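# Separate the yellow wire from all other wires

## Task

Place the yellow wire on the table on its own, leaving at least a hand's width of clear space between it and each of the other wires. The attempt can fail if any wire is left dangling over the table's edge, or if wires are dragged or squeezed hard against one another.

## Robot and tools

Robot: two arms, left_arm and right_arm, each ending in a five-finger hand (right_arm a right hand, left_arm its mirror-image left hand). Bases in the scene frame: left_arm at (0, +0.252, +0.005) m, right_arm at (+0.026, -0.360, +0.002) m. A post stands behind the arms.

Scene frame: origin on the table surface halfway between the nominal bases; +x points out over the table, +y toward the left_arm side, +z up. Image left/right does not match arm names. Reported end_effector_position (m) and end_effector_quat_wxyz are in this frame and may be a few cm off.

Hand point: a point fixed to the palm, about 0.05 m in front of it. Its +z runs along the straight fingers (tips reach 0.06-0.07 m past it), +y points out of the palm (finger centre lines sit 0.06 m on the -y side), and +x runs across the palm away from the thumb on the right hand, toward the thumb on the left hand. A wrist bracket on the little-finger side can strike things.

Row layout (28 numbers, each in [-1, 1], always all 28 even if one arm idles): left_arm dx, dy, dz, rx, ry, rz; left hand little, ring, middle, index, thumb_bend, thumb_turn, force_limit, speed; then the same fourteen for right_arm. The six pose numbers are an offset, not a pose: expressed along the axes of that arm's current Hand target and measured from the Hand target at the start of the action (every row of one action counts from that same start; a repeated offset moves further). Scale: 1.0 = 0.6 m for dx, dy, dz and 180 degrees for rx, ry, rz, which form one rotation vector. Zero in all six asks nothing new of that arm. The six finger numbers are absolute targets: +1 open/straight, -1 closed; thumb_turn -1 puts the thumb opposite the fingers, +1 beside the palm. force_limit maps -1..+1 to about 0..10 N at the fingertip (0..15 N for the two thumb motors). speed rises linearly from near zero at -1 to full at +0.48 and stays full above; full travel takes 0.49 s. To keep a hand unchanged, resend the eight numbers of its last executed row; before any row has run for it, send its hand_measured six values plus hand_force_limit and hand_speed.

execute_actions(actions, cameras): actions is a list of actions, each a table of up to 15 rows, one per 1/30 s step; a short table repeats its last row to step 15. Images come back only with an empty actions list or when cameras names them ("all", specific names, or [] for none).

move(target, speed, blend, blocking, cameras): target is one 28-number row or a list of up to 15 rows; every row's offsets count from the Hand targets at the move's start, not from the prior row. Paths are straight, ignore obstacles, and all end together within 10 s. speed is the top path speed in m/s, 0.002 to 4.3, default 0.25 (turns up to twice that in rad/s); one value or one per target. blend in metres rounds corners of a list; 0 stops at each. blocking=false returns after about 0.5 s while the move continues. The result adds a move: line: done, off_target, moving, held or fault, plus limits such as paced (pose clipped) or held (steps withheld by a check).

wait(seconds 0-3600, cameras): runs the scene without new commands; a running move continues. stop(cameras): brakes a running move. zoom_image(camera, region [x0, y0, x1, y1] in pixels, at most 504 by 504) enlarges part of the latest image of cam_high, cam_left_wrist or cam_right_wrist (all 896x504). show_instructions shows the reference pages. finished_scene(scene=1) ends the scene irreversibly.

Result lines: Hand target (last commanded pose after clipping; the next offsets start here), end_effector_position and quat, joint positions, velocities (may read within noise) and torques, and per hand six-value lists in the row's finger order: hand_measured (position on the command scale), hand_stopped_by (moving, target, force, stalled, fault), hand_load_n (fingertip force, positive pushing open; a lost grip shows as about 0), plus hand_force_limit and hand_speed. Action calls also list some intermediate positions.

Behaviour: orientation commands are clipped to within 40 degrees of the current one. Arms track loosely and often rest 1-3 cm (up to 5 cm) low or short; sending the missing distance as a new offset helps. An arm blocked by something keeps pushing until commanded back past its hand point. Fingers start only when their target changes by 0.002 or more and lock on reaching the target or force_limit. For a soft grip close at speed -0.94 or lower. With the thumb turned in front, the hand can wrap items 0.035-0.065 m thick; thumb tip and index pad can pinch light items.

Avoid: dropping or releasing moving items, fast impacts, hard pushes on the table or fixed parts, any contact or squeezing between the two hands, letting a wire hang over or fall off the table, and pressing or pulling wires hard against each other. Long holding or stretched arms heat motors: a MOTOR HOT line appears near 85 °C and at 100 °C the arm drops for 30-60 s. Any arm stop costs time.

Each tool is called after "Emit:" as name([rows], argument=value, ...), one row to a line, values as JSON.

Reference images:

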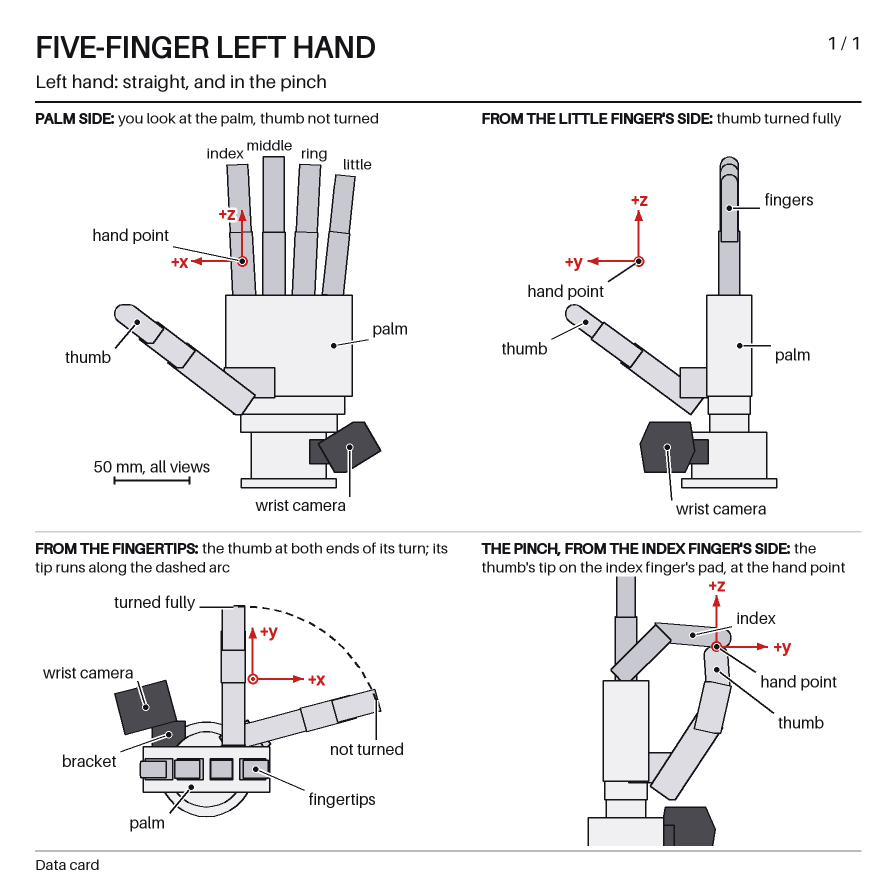

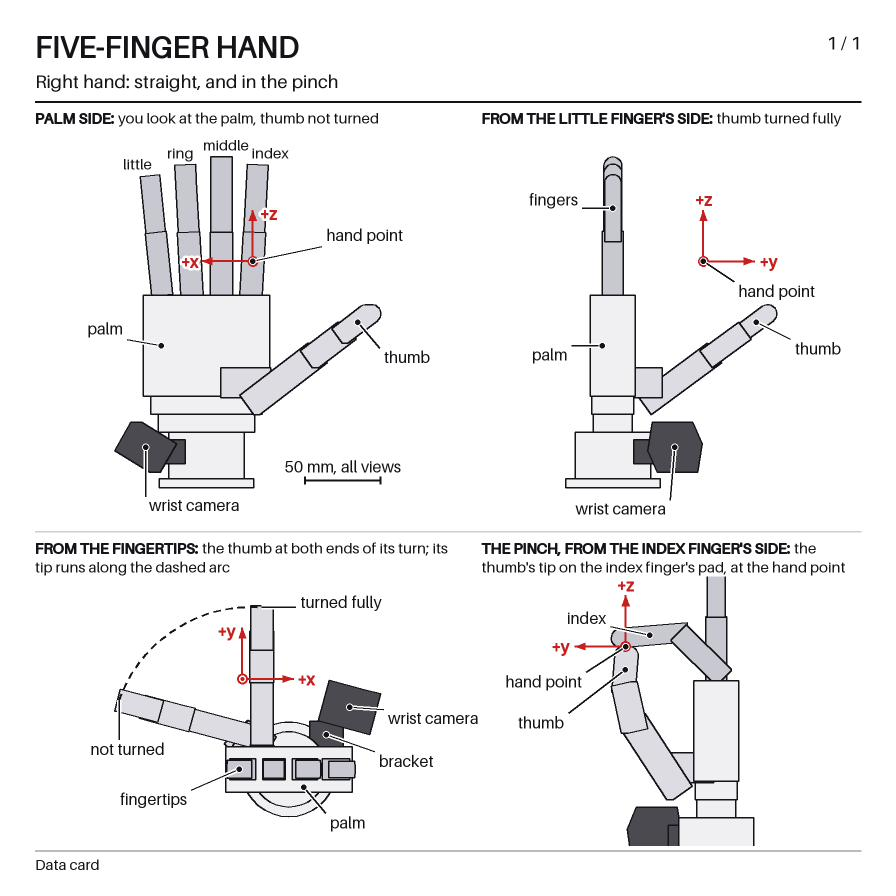

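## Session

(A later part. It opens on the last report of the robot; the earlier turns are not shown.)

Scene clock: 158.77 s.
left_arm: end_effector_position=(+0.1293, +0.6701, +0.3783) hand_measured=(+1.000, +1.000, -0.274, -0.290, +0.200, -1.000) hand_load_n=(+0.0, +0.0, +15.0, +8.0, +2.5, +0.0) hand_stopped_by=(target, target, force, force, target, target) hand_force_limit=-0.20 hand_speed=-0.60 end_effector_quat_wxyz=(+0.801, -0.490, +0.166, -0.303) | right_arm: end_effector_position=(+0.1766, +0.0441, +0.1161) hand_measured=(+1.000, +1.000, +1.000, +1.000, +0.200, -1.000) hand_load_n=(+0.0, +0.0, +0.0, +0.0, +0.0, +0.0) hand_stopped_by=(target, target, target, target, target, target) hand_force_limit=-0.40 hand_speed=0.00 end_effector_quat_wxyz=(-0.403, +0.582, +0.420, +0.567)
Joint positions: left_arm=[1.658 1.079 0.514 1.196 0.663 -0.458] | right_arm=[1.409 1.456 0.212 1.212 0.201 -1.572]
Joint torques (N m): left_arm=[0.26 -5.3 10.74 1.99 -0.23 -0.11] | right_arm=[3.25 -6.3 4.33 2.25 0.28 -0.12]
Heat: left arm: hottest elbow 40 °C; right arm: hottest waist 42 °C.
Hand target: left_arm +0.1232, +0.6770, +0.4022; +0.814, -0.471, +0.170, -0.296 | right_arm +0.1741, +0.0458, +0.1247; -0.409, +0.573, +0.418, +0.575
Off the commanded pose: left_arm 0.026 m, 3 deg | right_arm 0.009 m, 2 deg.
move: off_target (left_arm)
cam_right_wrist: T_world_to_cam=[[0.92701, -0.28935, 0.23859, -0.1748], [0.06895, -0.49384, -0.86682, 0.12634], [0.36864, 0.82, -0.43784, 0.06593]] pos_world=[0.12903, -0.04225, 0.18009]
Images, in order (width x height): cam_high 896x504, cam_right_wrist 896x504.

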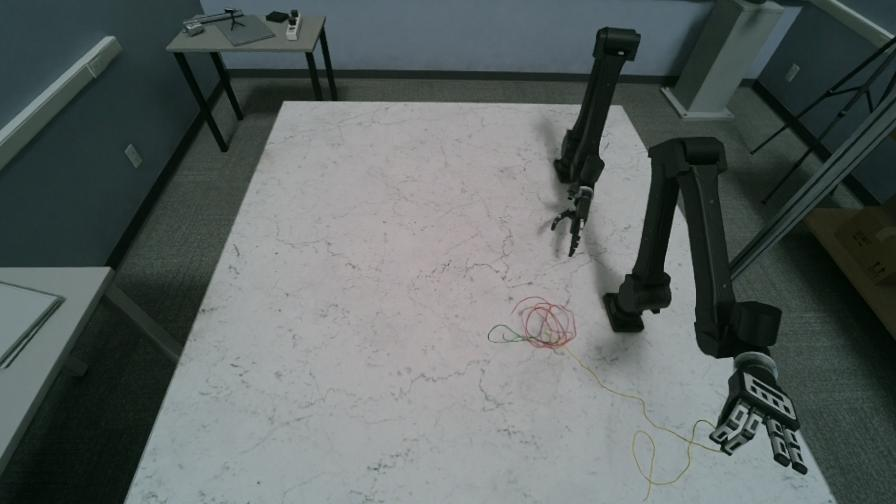

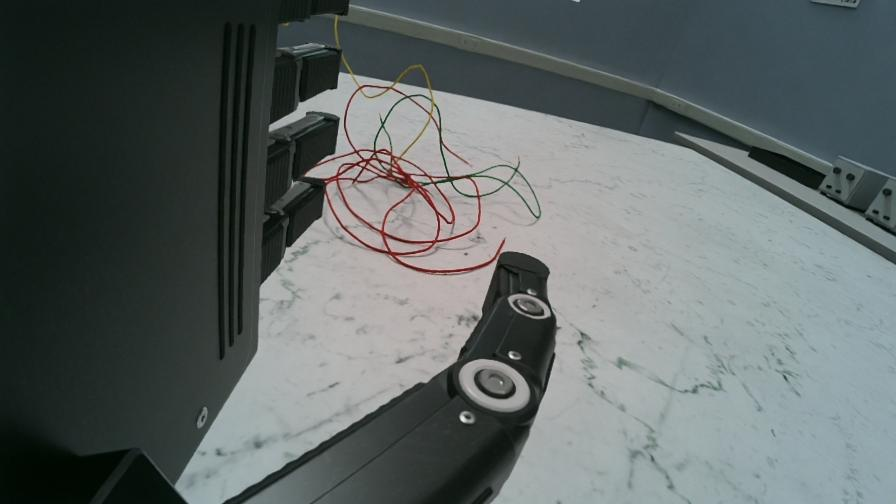

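Emit:
move([
  [0.0053,-0.1114,0.057,0,0,0,1,1,-0.3,-0.3,0.2,-1,-0.2,-0.6,0,0,0,0,0,0,1,1,1,1,0.2,-1,-0.4,0],
], cameras=["cam_right_wrist","cam_high"], speed=0.05)

Emit:
zoom_image(camera="cam_high", region=[495, 270, 635, 430])

Emit:
zoom_image(camera="cam_right_wrist", region=[320, 0, 570, 290])

Scene clock: 161.57 s.
left_arm: end_effector_position=(+0.1292, +0.6708, +0.4494) hand_measured=(+1.000, +1.000, -0.274, -0.290, +0.200, -1.000) hand_load_n=(+0.0, +0.0, +15.5, +8.0, +2.5, +0.0) hand_stopped_by=(target, target, force, force, target, target) hand_force_limit=-0.20 hand_speed=-0.60 end_effector_quat_wxyz=(+0.802, -0.487, +0.167, -0.303) | right_arm: end_effector_position=(+0.1766, +0.0441, +0.1161) hand_measured=(+1.000, +1.000, +1.000, +1.000, +0.200, -1.000) hand_load_n=(+0.0, +0.0, +0.0, +0.0, +0.0, +0.0) hand_stopped_by=(target, target, target, target, target, target) hand_force_limit=-0.40 hand_speed=0.00 end_effector_quat_wxyz=(-0.403, +0.582, +0.420, +0.567)
Joint positions: left_arm=[1.658 0.971 0.652 0.959 0.664 -0.46] | right_arm=[1.409 1.456 0.212 1.212 0.201 -1.572]
Joint torques (N m): left_arm=[0.09 -5.66 11.54 1.1 -0.18 -0.07] | right_arm=[2.84 -5.95 4.34 2.19 0.31 -0.09]
Heat: left arm: hottest elbow 40 °C; right arm: hottest waist 42 °C.
Hand target: left_arm +0.1232, +0.6721, +0.4772; +0.814, -0.470, +0.171, -0.296 | right_arm +0.1741, +0.0458, +0.1247; -0.409, +0.573, +0.418, +0.575
Off the commanded pose: left_arm 0.028 m, 2 deg | right_arm 0.009 m, 2 deg.
move: off_target (left_arm)
cam_right_wrist: T_world_to_cam=[[0.92701, -0.28935, 0.23859, -0.1748], [0.06895, -0.49384, -0.86682, 0.12634], [0.36864, 0.82, -0.43784, 0.06593]] pos_world=[0.12903, -0.04225, 0.18009]
Images, in order (width x height): cam_high 896x504, cam_right_wrist 896x504.

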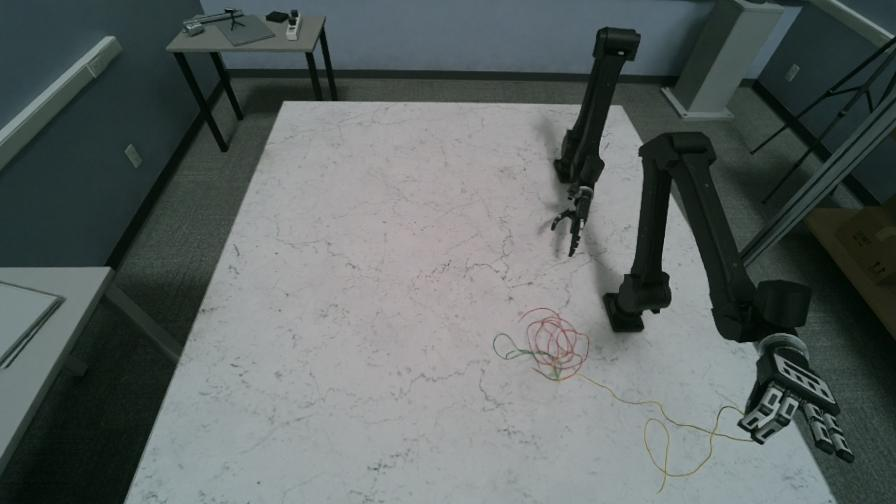

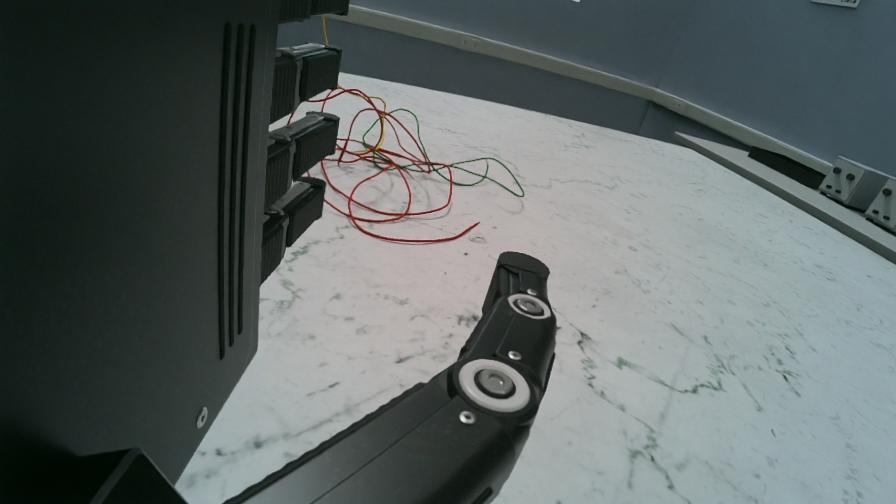

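Scaled by 3.150 from the camera's image (finer frame: 1280x720).

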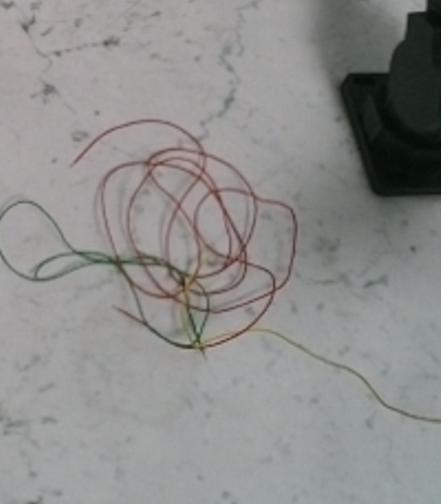

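Scaled by 1.738 from the camera's image (finer frame: 1280x720).

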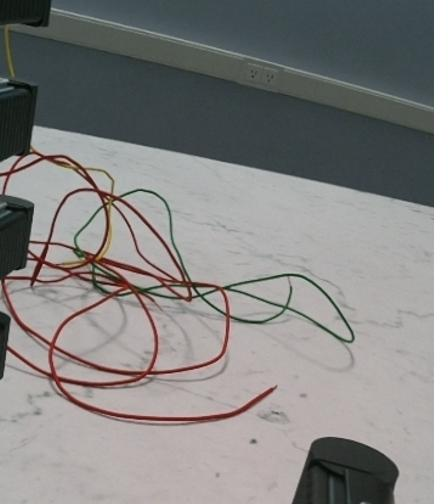

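Emit:
zoom_image(camera="cam_high", region=[530, 335, 590, 395])

Emit:
zoom_image(camera="cam_right_wrist", region=[310, 60, 430, 180])

Scaled by 8.400 from the camera's image (finer frame: 1280x720).

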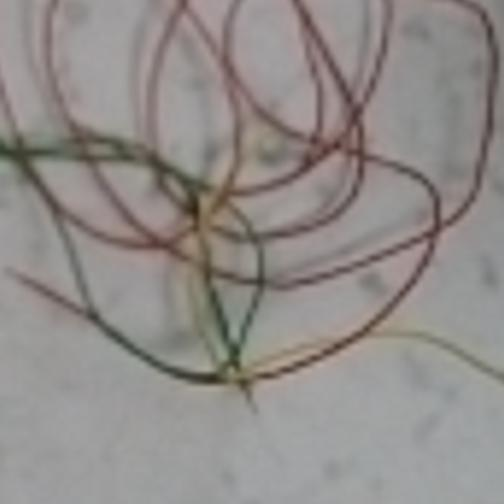

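Scaled by 4.200 from the camera's image (finer frame: 1280x720).

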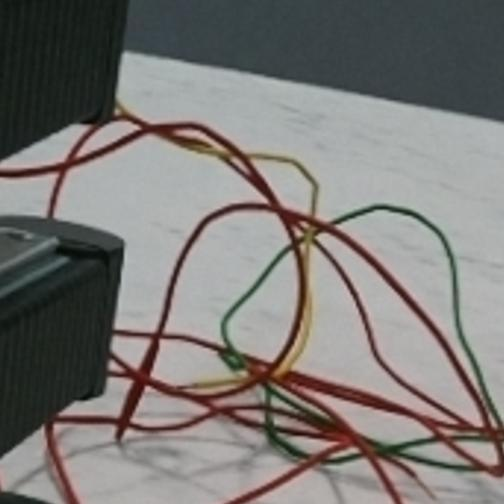

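Emit:
move([
  [0.0321,-0.0192,-0.0332,0,0,0,1,1,-0.3,-0.3,0.2,-1,-0.2,-0.6,0,0,0,0,0,0,1,1,1,1,0.2,-1,-0.4,0],
  [-0.0321,0.0192,0.0332,0,0,0,1,1,-0.3,-0.3,0.2,-1,-0.2,-0.6,0,0,0,0,0,0,1,1,1,1,0.2,-1,-0.4,0],
  [0.001,0,0,0,0,0,1,1,-0.3,-0.3,0.2,-1,-0.2,-0.6,0,0,0,0,0,0,1,1,1,1,0.2,-1,-0.4,0],
  [-0.0643,0.0383,0.0663,0,0,0,1,1,-0.3,-0.3,0.2,-1,-0.2,-0.6,0,0,0,0,0,0,1,1,1,1,0.2,-1,-0.4,0],
], cameras=["cam_right_wrist","cam_high"], speed=0.2, blend=0.005)

Emit:
zoom_image(camera="cam_high", region=[515, 300, 615, 410])

Emit:
zoom_image(camera="cam_right_wrist", region=[310, 40, 510, 240])

Scene clock: 165.03 s.
left_arm: end_effector_position=(+0.1210, +0.7331, +0.4435) hand_measured=(+1.000, +1.000, -0.274, -0.290, +0.200, -1.000) hand_load_n=(+0.0, +0.0, +15.5, +8.0, +2.5, +0.0) hand_stopped_by=(target, target, force, force, target, target) hand_force_limit=-0.20 hand_speed=-0.60 end_effector_quat_wxyz=(+0.796, -0.500, +0.156, -0.304) | right_arm: end_effector_position=(+0.1766, +0.0441, +0.1161) hand_measured=(+1.000, +1.000, +1.000, +1.000, +0.200, -1.000) hand_load_n=(+0.0, +0.0, +0.0, +0.0, +0.0, +0.0) hand_stopped_by=(target, target, target, target, target, target) hand_force_limit=-0.40 hand_speed=0.00 end_effector_quat_wxyz=(-0.403, +0.582, +0.420, +0.567)
Joint positions: left_arm=[1.663 1.157 0.771 0.994 0.657 -0.463] | right_arm=[1.409 1.456 0.212 1.212 0.201 -1.572]
Joint torques (N m): left_arm=[-0.73 -7 11.55 2.06 -0.33 0.09] | right_arm=[2.9 -5.83 4.34 2.22 0.28 -0.1]
Heat: left arm: hottest elbow 41 °C; right arm: hottest waist 42 °C.
Hand target: left_arm +0.1231, +0.7321, +0.4772; +0.814, -0.470, +0.171, -0.296 | right_arm +0.1741, +0.0458, +0.1247; -0.409, +0.573, +0.418, +0.575
Off the commanded pose: left_arm 0.034 m, 4 deg | right_arm 0.009 m, 2 deg.
move: off_target (left_arm)
cam_right_wrist: T_world_to_cam=[[0.92701, -0.28935, 0.23859, -0.1748], [0.06895, -0.49384, -0.86682, 0.12634], [0.36864, 0.82, -0.43784, 0.06593]] pos_world=[0.12903, -0.04225, 0.18009]
Images, in order (width x height): cam_high 896x504, cam_right_wrist 896x504.

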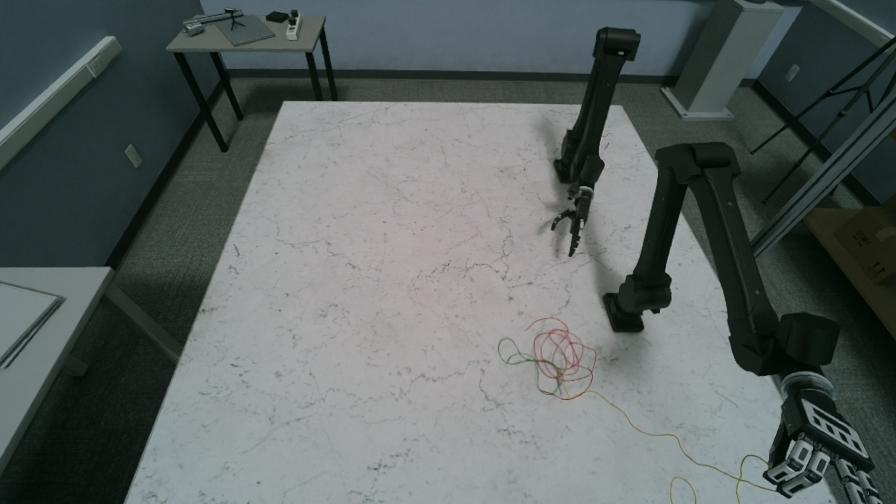

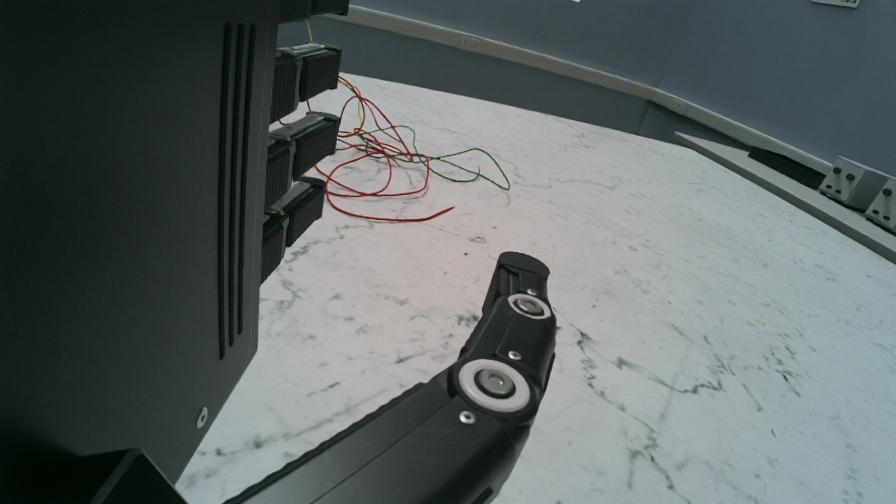

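Scaled by 4.582 from the camera's image (finer frame: 1280x720).

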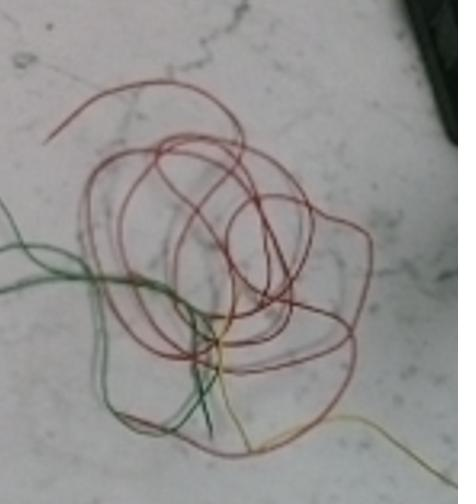

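Scaled by 2.520 from the camera's image (finer frame: 1280x720).

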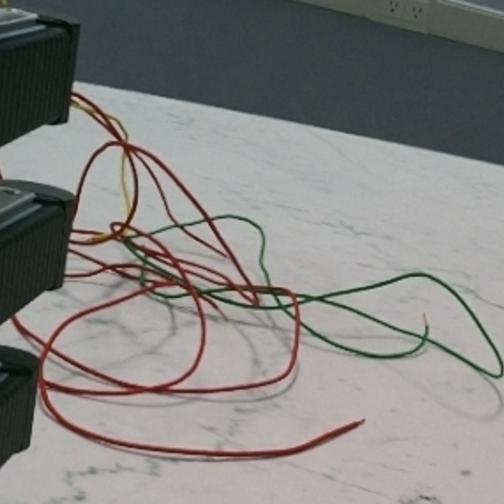

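Emit:
move([
  [0.3468,-0.3423,-0.0492,0,0,0,1,1,-0.3,-0.3,0.2,-1,-0.2,-0.6,0,0,0,0,0,0,1,1,1,1,0.2,-1,-0.4,0],
], cameras=["cam_right_wrist","cam_high"], speed=0.12)

Emit:
zoom_image(camera="cam_high", region=[515, 290, 615, 410])

Emit:
zoom_image(camera="cam_right_wrist", region=[310, 0, 510, 240])

Scene clock: 170.73 s.
left_arm: end_effector_position=(+0.2004, +0.5111, +0.6160) hand_measured=(+1.000, +1.000, -0.274, -0.290, +0.200, -1.000) hand_load_n=(+0.0, +0.0, +15.0, +7.5, +2.5, +0.0) hand_stopped_by=(target, target, force, force, target, target) hand_force_limit=-0.20 hand_speed=-0.60 end_effector_quat_wxyz=(+0.804, -0.488, +0.166, -0.295) | right_arm: end_effector_position=(+0.1766, +0.0441, +0.1161) hand_measured=(+1.000, +1.000, +1.000, +1.000, +0.200, -1.000) hand_load_n=(+0.0, +0.0, +0.0, +0.0, +0.0, +0.0) hand_stopped_by=(target, target, target, target, target, target) hand_force_limit=-0.40 hand_speed=0.00 end_effector_quat_wxyz=(-0.403, +0.582, +0.420, +0.567)
Joint positions: left_arm=[1.195 0.506 0.948 0.064 0.262 -0.167] | right_arm=[1.409 1.456 0.212 1.212 0.201 -1.572]
Joint torques (N m): left_arm=[-2.49 0.91 11.11 1.39 -0.17 0.18] | right_arm=[3.08 -6.07 4.3 2.3 0.3 -0.11]
Heat: left arm: hottest elbow 42 °C; right arm: hottest waist 41 °C.
Hand target: left_arm +0.2003, +0.5004, +0.6406; +0.814, -0.470, +0.170, -0.296 | right_arm +0.1741, +0.0458, +0.1247; -0.409, +0.573, +0.418, +0.575
Off the commanded pose: left_arm 0.027 m, 2 deg | right_arm 0.009 m, 2 deg.
move: off_target (left_arm)
cam_right_wrist: T_world_to_cam=[[0.92701, -0.28935, 0.23859, -0.1748], [0.06895, -0.49384, -0.86682, 0.12634], [0.36864, 0.82, -0.43784, 0.06593]] pos_world=[0.12903, -0.04225, 0.18009]
Images, in order (width x height): cam_high 896x504, cam_right_wrist 896x504.

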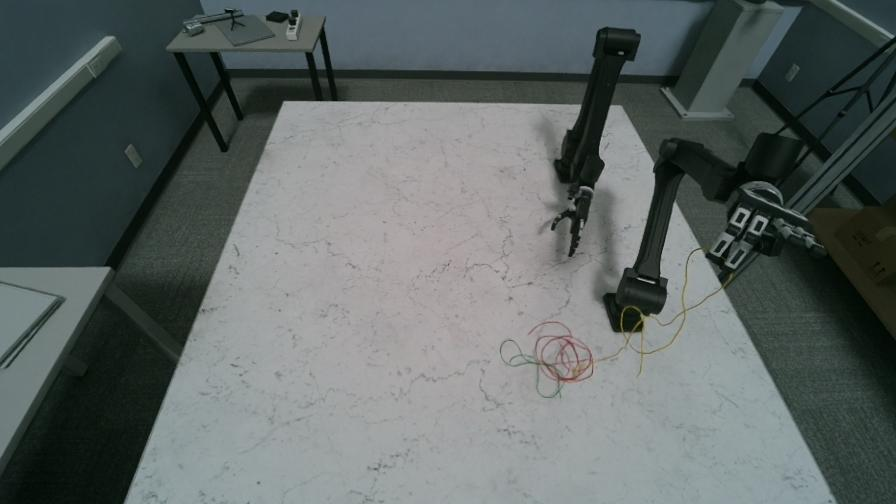

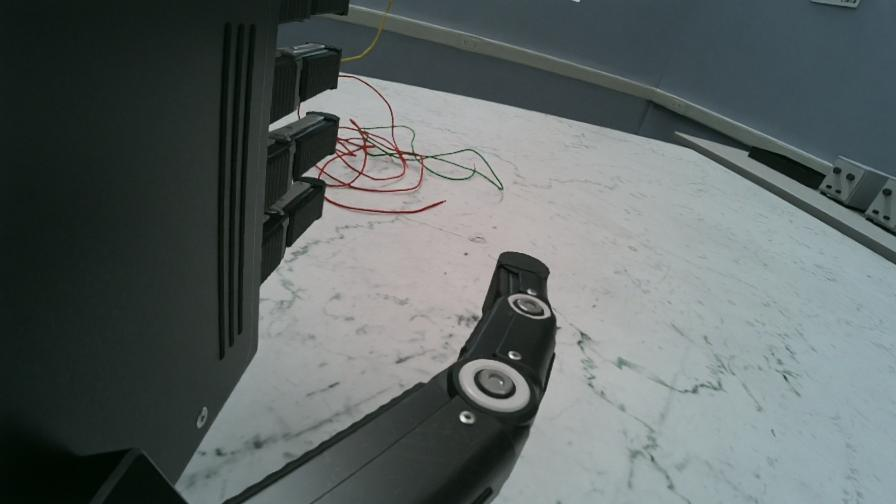

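Scaled by 4.200 from the camera's image (finer frame: 1280x720).

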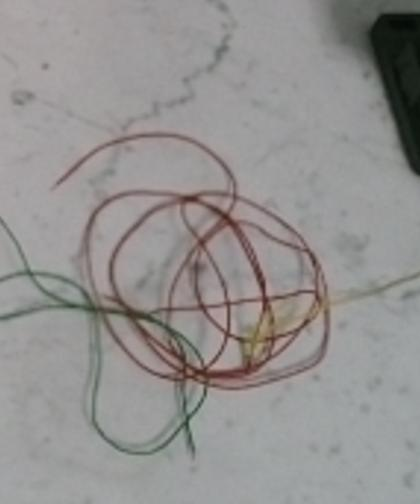

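Scaled by 2.100 from the camera's image (finer frame: 1280x720).

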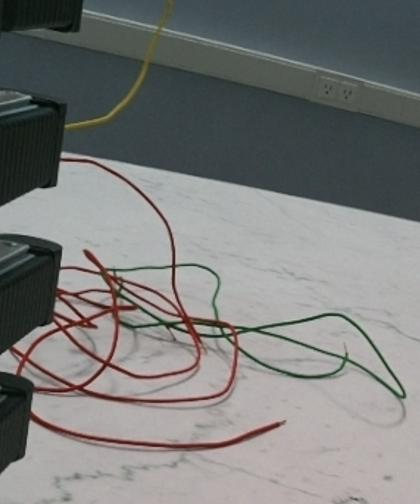

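Emit:
move([
  [0,-0.1443,0.0833,0,0,0,1,1,-0.3,-0.3,0.2,-1,-0.2,-0.6,0,0,0,0,0,0,1,1,1,1,0.2,-1,-0.4,0],
], cameras=["cam_right_wrist","cam_high"], speed=0.08)

Emit:
zoom_image(camera="cam_high", region=[515, 290, 615, 410])

Emit:
zoom_image(camera="cam_right_wrist", region=[310, 0, 510, 240])

Scene clock: 173.03 s.
left_arm: end_effector_position=(+0.1998, +0.5098, +0.7205) hand_measured=(+1.000, +1.000, -0.274, -0.290, +0.200, -1.000) hand_load_n=(+0.0, -0.5, +15.0, +8.0, +2.5, +0.0) hand_stopped_by=(target, target, force, force, target, target) hand_force_limit=-0.20 hand_speed=-0.60 end_effector_quat_wxyz=(+0.807, -0.485, +0.166, -0.295) | right_arm: end_effector_position=(+0.1766, +0.0441, +0.1161) hand_measured=(+1.000, +1.000, +1.000, +1.000, +0.200, -1.000) hand_load_n=(+0.0, +0.0, +0.0, +0.0, +0.0, +0.0) hand_stopped_by=(target, target, target, target, target, target) hand_force_limit=-0.40 hand_speed=0.00 end_effector_quat_wxyz=(-0.403, +0.582, +0.420, +0.567)
Joint positions: left_arm=[1.195 0.646 1.281 -0.121 0.262 -0.166] | right_arm=[1.409 1.456 0.212 1.212 0.201 -1.572]
Joint torques (N m): left_arm=[-3.08 0.56 10.39 1.26 -0.15 0.16] | right_arm=[3.02 -6.12 4.42 2.22 0.26 -0.09]
Heat: left arm: hottest elbow 42 °C; right arm: hottest waist 41 °C.
Hand target: left_arm +0.2004, +0.5008, +0.7403; +0.814, -0.471, +0.171, -0.296 | right_arm +0.1741, +0.0458, +0.1247; -0.409, +0.573, +0.418, +0.575
Off the commanded pose: left_arm 0.022 m, 2 deg | right_arm 0.009 m, 2 deg.
move: off_target (left_arm)
cam_right_wrist: T_world_to_cam=[[0.92701, -0.28935, 0.23859, -0.1748], [0.06895, -0.49384, -0.86682, 0.12634], [0.36864, 0.82, -0.43784, 0.06593]] pos_world=[0.12903, -0.04225, 0.18009]
Images, in order (width x height): cam_high 896x504, cam_right_wrist 896x504.

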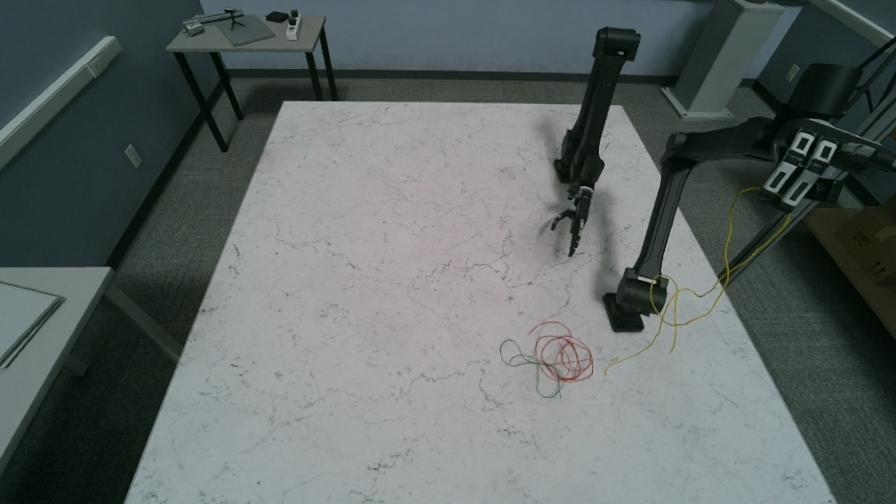

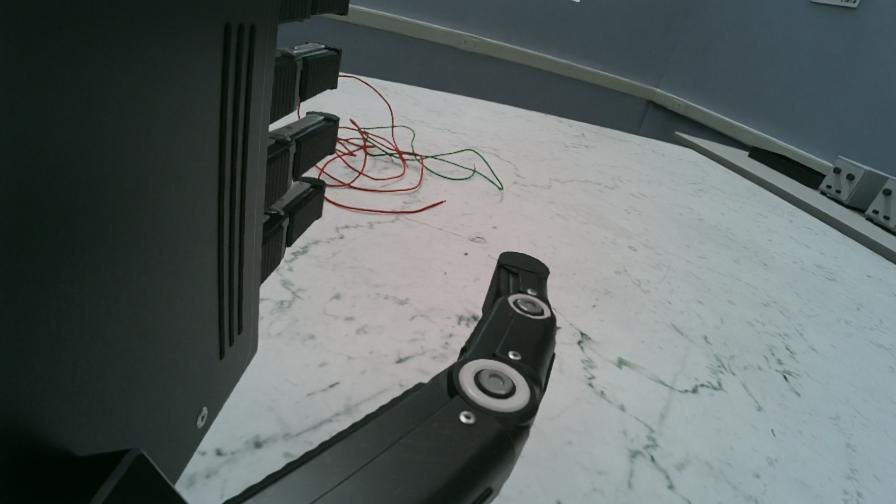

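Scaled by 4.200 from the camera's image (finer frame: 1280x720).

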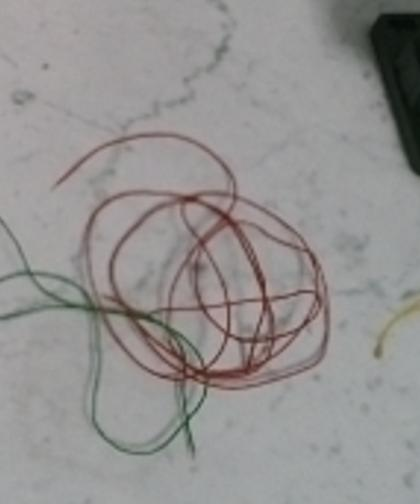

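Scaled by 2.100 from the camera's image (finer frame: 1280x720).

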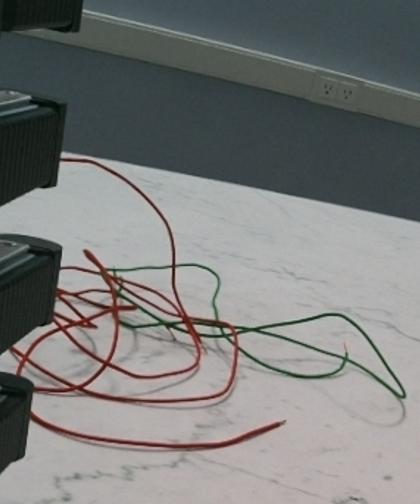

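Emit:
move([
  [0.3367,0.3428,0.3268,0,0.0722,-0.0417,1,1,-0.3,-0.3,0.2,-1,-0.2,-0.6,0,0,0,0,0,0,1,1,1,1,0.2,-1,-0.4,0],
], cameras=["cam_high","cam_left_wrist"], speed=0.15)

Scene clock: 176.90 s.
left_arm: end_effector_position=(+0.5317, +0.5920, +0.6180) hand_measured=(+1.000, +1.000, -0.274, -0.290, +0.200, -1.000) hand_load_n=(-0.5, +0.0, +15.0, +8.0, +2.5, +0.0) hand_stopped_by=(target, target, force, force, target, target) hand_force_limit=-0.20 hand_speed=-0.60 end_effector_quat_wxyz=(+0.753, -0.475, +0.240, -0.387) | right_arm: end_effector_position=(+0.1766, +0.0441, +0.1161) hand_measured=(+1.000, +1.000, +1.000, +1.000, +0.200, -1.000) hand_load_n=(+0.0, +0.0, +0.0, +0.0, +0.0, +0.0) hand_stopped_by=(target, target, target, target, target, target) hand_force_limit=-0.40 hand_speed=0.00 end_effector_quat_wxyz=(-0.403, +0.582, +0.420, +0.567)
Joint positions: left_arm=[0.619 1.289 1.388 0.35 -0.014 0] | right_arm=[1.409 1.456 0.212 1.212 0.201 -1.572]
Joint torques (N m): left_arm=[-1.73 -10.29 12.68 2.41 0.12 0.12] | right_arm=[2.96 -6.07 4.38 2.32 0.29 -0.11]
Heat: left arm: hottest elbow 42 °C; right arm: hottest waist 41 °C.
Hand target: left_arm +0.5302, +0.5800, +0.6604; +0.768, -0.444, +0.230, -0.400 | right_arm +0.1741, +0.0458, +0.1247; -0.409, +0.573, +0.418, +0.575
Off the commanded pose: left_arm 0.044 m, 4 deg | right_arm 0.009 m, 2 deg.
move: off_target (left_arm)
cam_left_wrist: T_world_to_cam=[[-0.19063, -0.45939, 0.86754, -0.16413], [0.07834, -0.88804, -0.45303, 0.74715], [0.97853, -0.0184, 0.20528, -0.52291]] pos_world=[0.42187, 0.57848, 0.58822]

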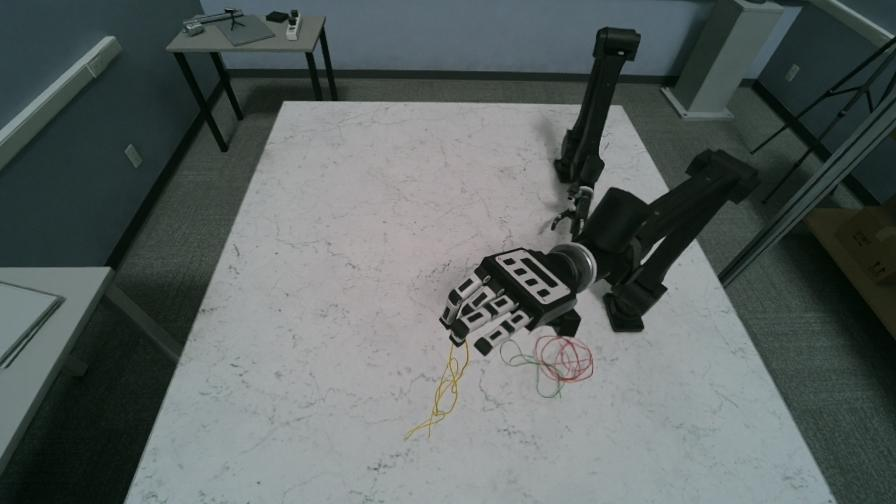

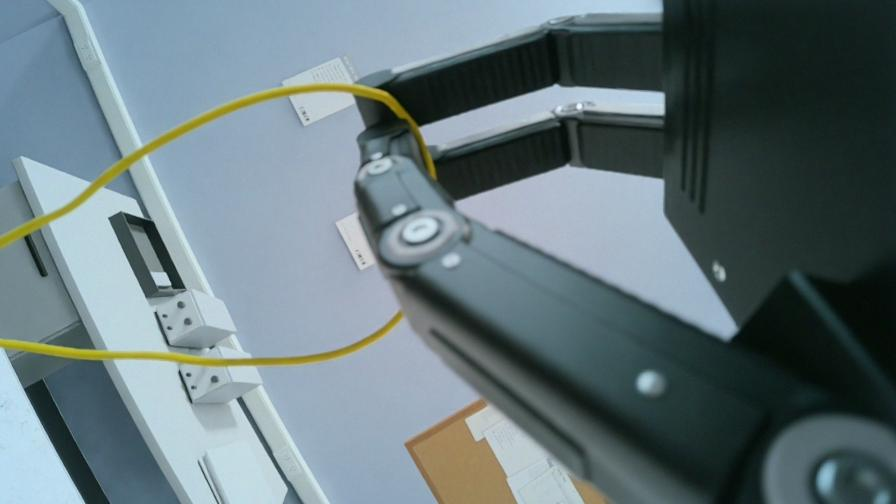

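Emit:
move([
  [0,0.5918,-0.3417,-0.2667,0,0,1,1,-0.3,-0.3,0.2,-1,-0.2,-0.6,0,0,0,0,0,0,1,1,1,1,0.2,-1,-0.4,0],
  [0,0.8227,-0.475,-0.2667,0,0,1,1,-0.3,-0.3,0.2,-1,-0.2,-0.6,0,0,0,0,0,0,1,1,1,1,0.2,-1,-0.4,0],
], cameras=["cam_high","cam_left_wrist"], speed=[0.2,0.1])

Scene clock: 182.27 s.
left_arm: end_effector_position=(+0.5218, +0.5850, +0.0845) hand_measured=(+1.000, +1.000, -0.274, -0.290, +0.200, -1.000) hand_load_n=(+0.0, +0.0, +15.5, +8.0, +2.5, +0.0) hand_stopped_by=(target, target, force, force, target, target) hand_force_limit=-0.20 hand_speed=-0.60 end_effector_quat_wxyz=(-0.516, +0.726, -0.372, +0.261) | right_arm: end_effector_position=(+0.1766, +0.0441, +0.1161) hand_measured=(+1.000, +1.000, +1.000, +1.000, +0.200, -1.000) hand_load_n=(+0.0, +0.0, +0.0, +0.0, +0.0, +0.5) hand_stopped_by=(target, target, target, target, target, target) hand_force_limit=-0.40 hand_speed=0.00 end_effector_quat_wxyz=(-0.403, +0.582, +0.420, +0.567)
Joint positions: left_arm=[0.619 1.655 0.844 0.474 -0.014 0] | right_arm=[1.409 1.456 0.212 1.212 0.201 -1.572]
Joint torques (N m): left_arm=[-2.55 -12.4 6.82 2.51 0.1 -0.02] | right_arm=[3.37 -6.3 4.33 2.25 0.27 -0.11]
Heat: left arm: hottest elbow 42 °C; right arm: hottest waist 41 °C.
Hand target: left_arm +0.5302, +0.5792, +0.0905; -0.521, +0.718, -0.373, +0.271 | right_arm +0.1741, +0.0458, +0.1247; -0.409, +0.573, +0.418, +0.575
Off the commanded pose: left_arm 0.012 m, 2 deg | right_arm 0.009 m, 2 deg.
move: off_target (left_arm)
cam_left_wrist: T_world_to_cam=[[0.41164, -0.03517, 0.91067, -0.27244], [-0.07645, -0.99707, -0.00395, 0.60666], [0.90813, -0.06799, -0.41312, -0.28579]] pos_world=[0.41806, 0.57587, 0.13243]

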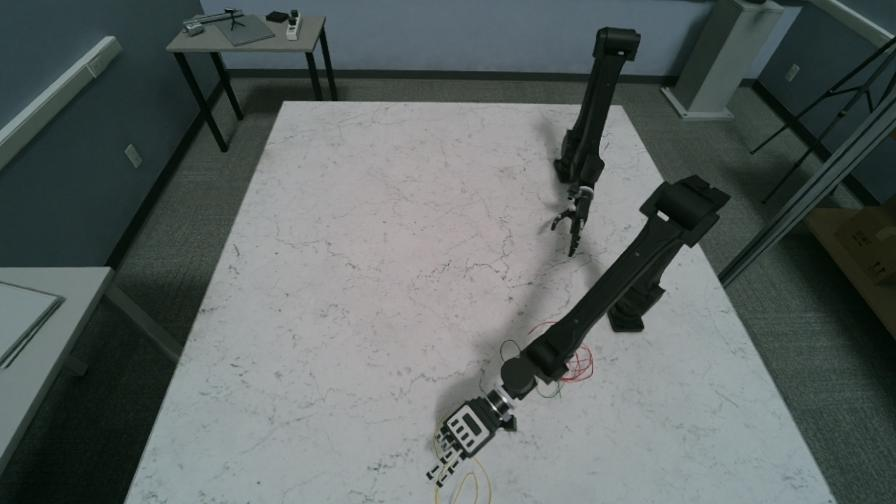

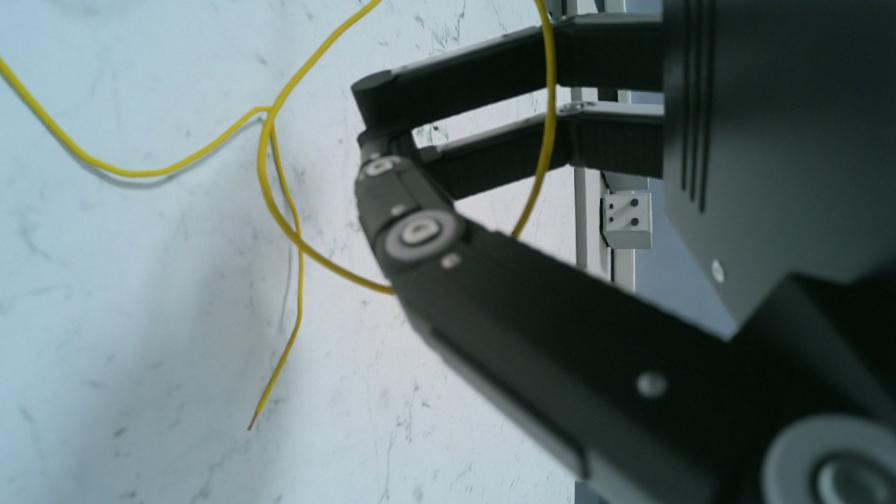

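Emit:
move([
  [0,0.0872,0.0283,0,0,0,1,1,-0.3,-0.3,0.2,-1,-0.2,-0.6,0,0,0,0,0,0,1,1,1,1,0.2,-1,-0.4,0],
], cameras=["cam_left_wrist"], speed=0.05)

Scene clock: 184.53 s.
left_arm: end_effector_position=(+0.5229, +0.5857, +0.0326) hand_measured=(+1.000, +1.000, -0.274, -0.290, +0.200, -1.000) hand_load_n=(+0.0, +0.0, +15.5, +8.0, +2.5, +0.0) hand_stopped_by=(target, target, force, force, target, target) hand_force_limit=-0.20 hand_speed=-0.60 end_effector_quat_wxyz=(-0.518, +0.724, -0.371, +0.263) | right_arm: end_effector_position=(+0.1766, +0.0441, +0.1161) hand_measured=(+1.000, +1.000, +1.000, +1.000, +0.200, -1.000) hand_load_n=(+0.0, +0.0, +0.0, +0.0, +0.0, +0.0) hand_stopped_by=(target, target, target, target, target, target) hand_force_limit=-0.40 hand_speed=0.00 end_effector_quat_wxyz=(-0.403, +0.582, +0.420, +0.567)
Joint positions: left_arm=[0.619 1.782 0.816 0.635 -0.014 0] | right_arm=[1.409 1.456 0.212 1.212 0.201 -1.572]
Joint torques (N m): left_arm=[-2.14 -13.27 5.86 2.58 0.11 -0.04] | right_arm=[3.43 -6.12 4.31 2.22 0.27 -0.11]
Heat: left arm: hottest elbow 42 °C; right arm: hottest waist 41 °C.
Hand target: left_arm +0.5303, +0.5792, +0.0355; -0.521, +0.718, -0.373, +0.271 | right_arm +0.1741, +0.0458, +0.1247; -0.409, +0.573, +0.418, +0.575
Off the commanded pose: left_arm 0.010 m, 1 deg | right_arm 0.009 m, 2 deg.
move: done
cam_left_wrist: T_world_to_cam=[[0.40738, -0.03819, 0.91246, -0.22178], [-0.07647, -0.99704, -0.00759, 0.6074], [0.91005, -0.06668, -0.40909, -0.31005]] pos_world=[0.41896, 0.57646, 0.08014]

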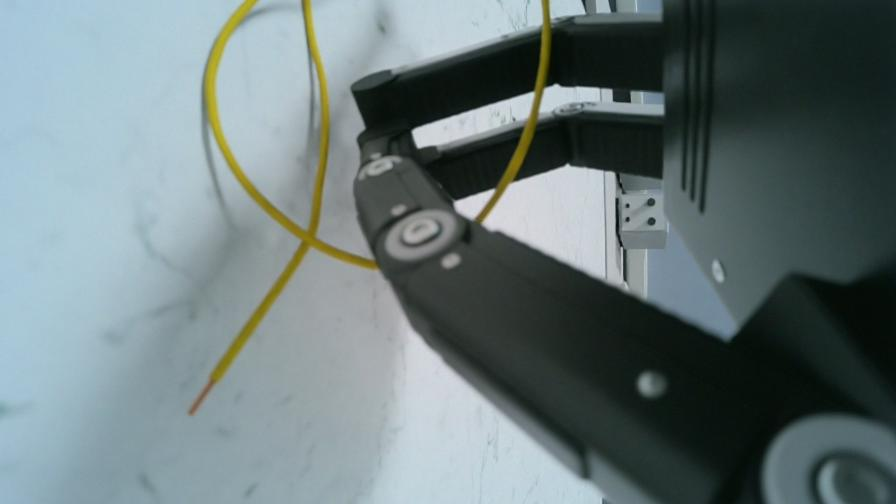

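Emit:
move([
  [0,0.027,0.0088,0,0,0,1,1,-0.3,-0.3,0.2,-1,-0.2,-0.6,0,0,0,0,0,0,1,1,1,1,0.2,-1,-0.4,0],
  [0,0.027,0.0088,0,0,0,1,1,0.35,0.35,0.2,-1,-0.2,-0.7,0,0,0,0,0,0,1,1,1,1,0.2,-1,-0.4,0],
], cameras=["cam_left_wrist","cam_high"], speed=0.04)

Scene clock: 186.73 s.
left_arm: end_effector_position=(+0.5250, +0.5872, +0.0204) hand_measured=(+1.000, +1.000, +0.350, +0.350, +0.200, -1.000) hand_load_n=(+0.0, +0.0, +0.0, +0.0, +0.0, +0.0) hand_stopped_by=(target, target, target, target, target, target) hand_force_limit=-0.20 hand_speed=-0.70 end_effector_quat_wxyz=(-0.523, +0.721, -0.370, +0.265) | right_arm: end_effector_position=(+0.1766, +0.0441, +0.1161) hand_measured=(+1.000, +1.000, +1.000, +1.000, +0.200, -1.000) hand_load_n=(+0.0, +0.0, +0.0, +0.0, +0.0, +0.0) hand_stopped_by=(target, target, target, target, target, target) hand_force_limit=-0.40 hand_speed=0.00 end_effector_quat_wxyz=(-0.403, +0.582, +0.420, +0.567)
Joint positions: left_arm=[0.619 1.823 0.814 0.691 -0.014 0] | right_arm=[1.409 1.456 0.212 1.212 0.201 -1.572]
Joint torques (N m): left_arm=[-2.96 -12.4 5.39 2.19 0.11 0.03] | right_arm=[2.96 -6.07 4.38 2.3 0.3 -0.12]
Heat: left arm: hottest elbow 41 °C; right arm: hottest waist 41 °C.
Hand target: left_arm +0.5303, +0.5792, +0.0184; -0.521, +0.718, -0.373, +0.271 | right_arm +0.1741, +0.0458, +0.1247; -0.409, +0.573, +0.418, +0.575
Off the commanded pose: left_arm 0.010 m, 1 deg | right_arm 0.009 m, 2 deg.
move: done
cam_left_wrist: T_world_to_cam=[[0.39794, -0.0448, 0.91632, -0.20264], [-0.07626, -0.99696, -0.01562, 0.60892], [0.91424, -0.06366, -0.40015, -0.32101]] pos_world=[0.42055, 0.57756, 0.06674]
Images, in order (width x height): cam_high 896x504, cam_left_wrist 896x504.

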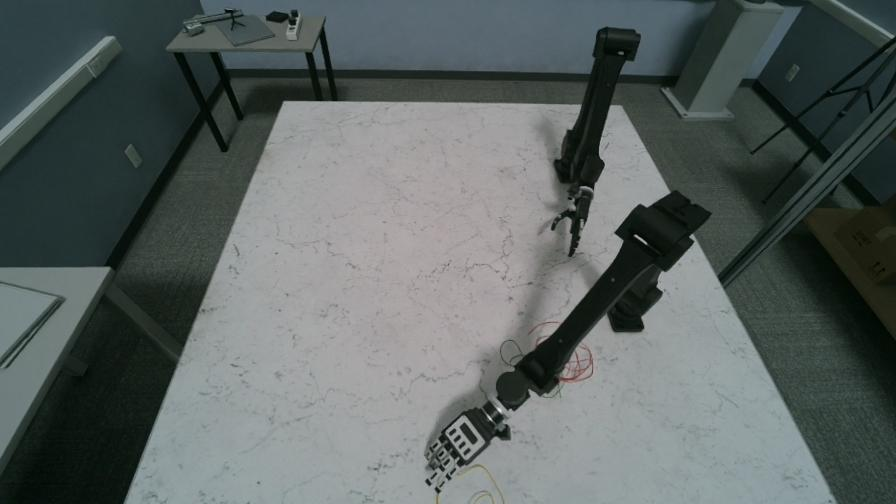

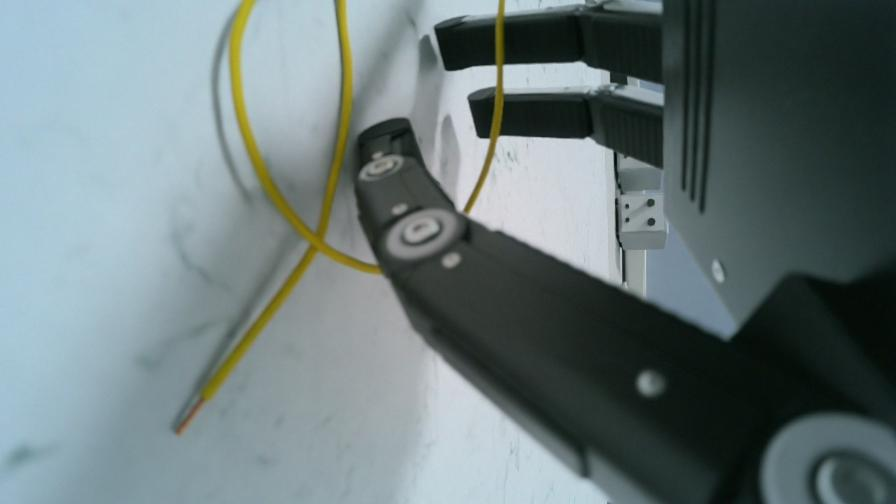

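Emit:
move([
  [0,-0.0002,0,0,0,0,1,1,0.9,0.9,0.2,-1,-0.2,-0.6,0,0,0,0,0,0,1,1,1,1,0.2,-1,-0.4,0],
  [0,-0.063,-0.0206,0,0,0,1,1,0.9,0.9,0.2,-1,-0.2,-0.6,0,0,0,0,0,0,1,1,1,1,0.2,-1,-0.4,0],
], cameras=["cam_left_wrist","cam_high"], speed=0.04)

Scene clock: 190.00 s.
left_arm: end_effector_position=(+0.5202, +0.5839, +0.0438) hand_measured=(+1.000, +1.000, +0.900, +0.900, +0.200, -1.000) hand_load_n=(+0.0, +0.0, +0.0, -0.5, +0.0, +0.0) hand_stopped_by=(target, target, target, target, target, target) hand_force_limit=-0.20 hand_speed=-0.60 end_effector_quat_wxyz=(-0.516, +0.726, -0.372, +0.261) | right_arm: end_effector_position=(+0.1766, +0.0441, +0.1161) hand_measured=(+1.000, +1.000, +1.000, +1.000, +0.200, -1.000) hand_load_n=(+0.0, +0.0, +0.0, +0.0, +0.0, +0.0) hand_stopped_by=(target, target, target, target, target, target) hand_force_limit=-0.40 hand_speed=0.00 end_effector_quat_wxyz=(-0.403, +0.582, +0.420, +0.567)
Joint positions: left_arm=[0.619 1.746 0.814 0.595 -0.014 0] | right_arm=[1.409 1.456 0.212 1.212 0.201 -1.572]
Joint torques (N m): left_arm=[-2.9 -13.86 7.12 1.52 0.06 0.03] | right_arm=[2.96 -5.89 4.37 2.33 0.25 -0.1]
Heat: left arm: hottest elbow 41 °C; right arm: hottest waist 41 °C.
Hand target: left_arm +0.5302, +0.5792, +0.0583; -0.521, +0.718, -0.373, +0.271 | right_arm +0.1741, +0.0458, +0.1247; -0.409, +0.573, +0.418, +0.575
Off the commanded pose: left_arm 0.018 m, 2 deg | right_arm 0.009 m, 2 deg.
move: off_target (left_arm)
cam_left_wrist: T_world_to_cam=[[0.4122, -0.03476, 0.91043, -0.23529], [-0.07647, -0.99707, -0.00345, 0.60524], [0.90788, -0.0682, -0.41365, -0.30091]] pos_world=[0.41646, 0.57477, 0.09183]
Images, in order (width x height): cam_high 896x504, cam_left_wrist 896x504.

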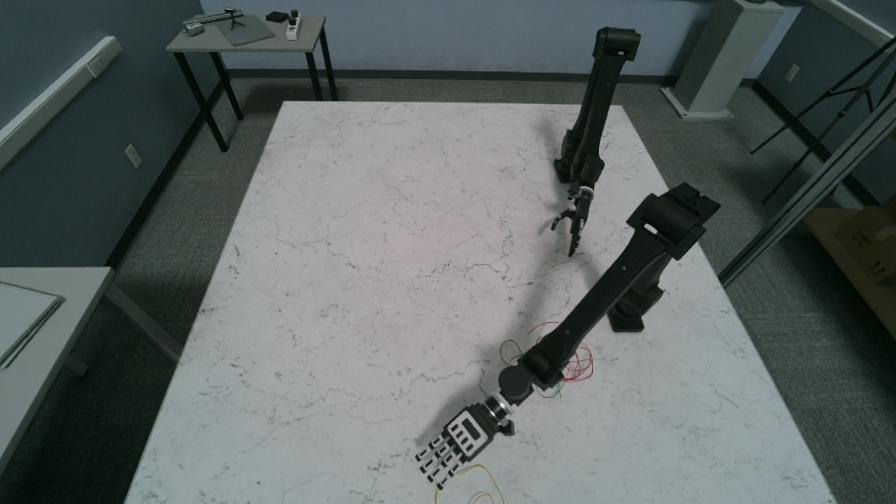

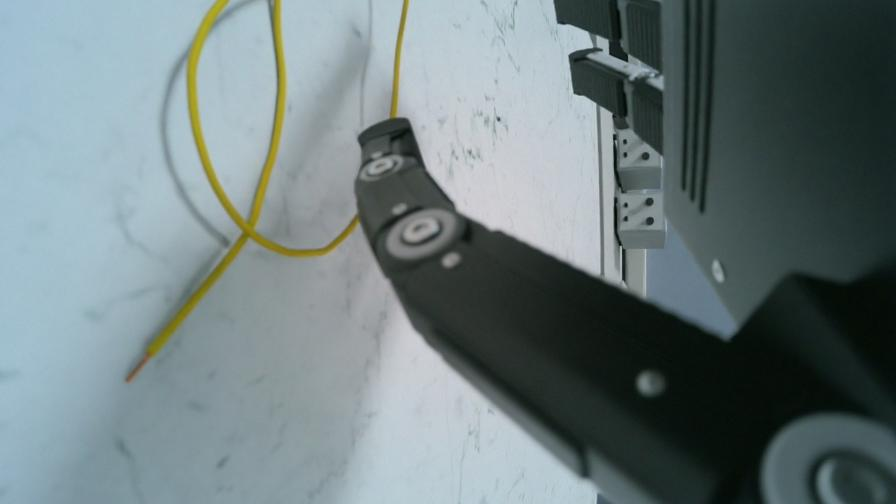

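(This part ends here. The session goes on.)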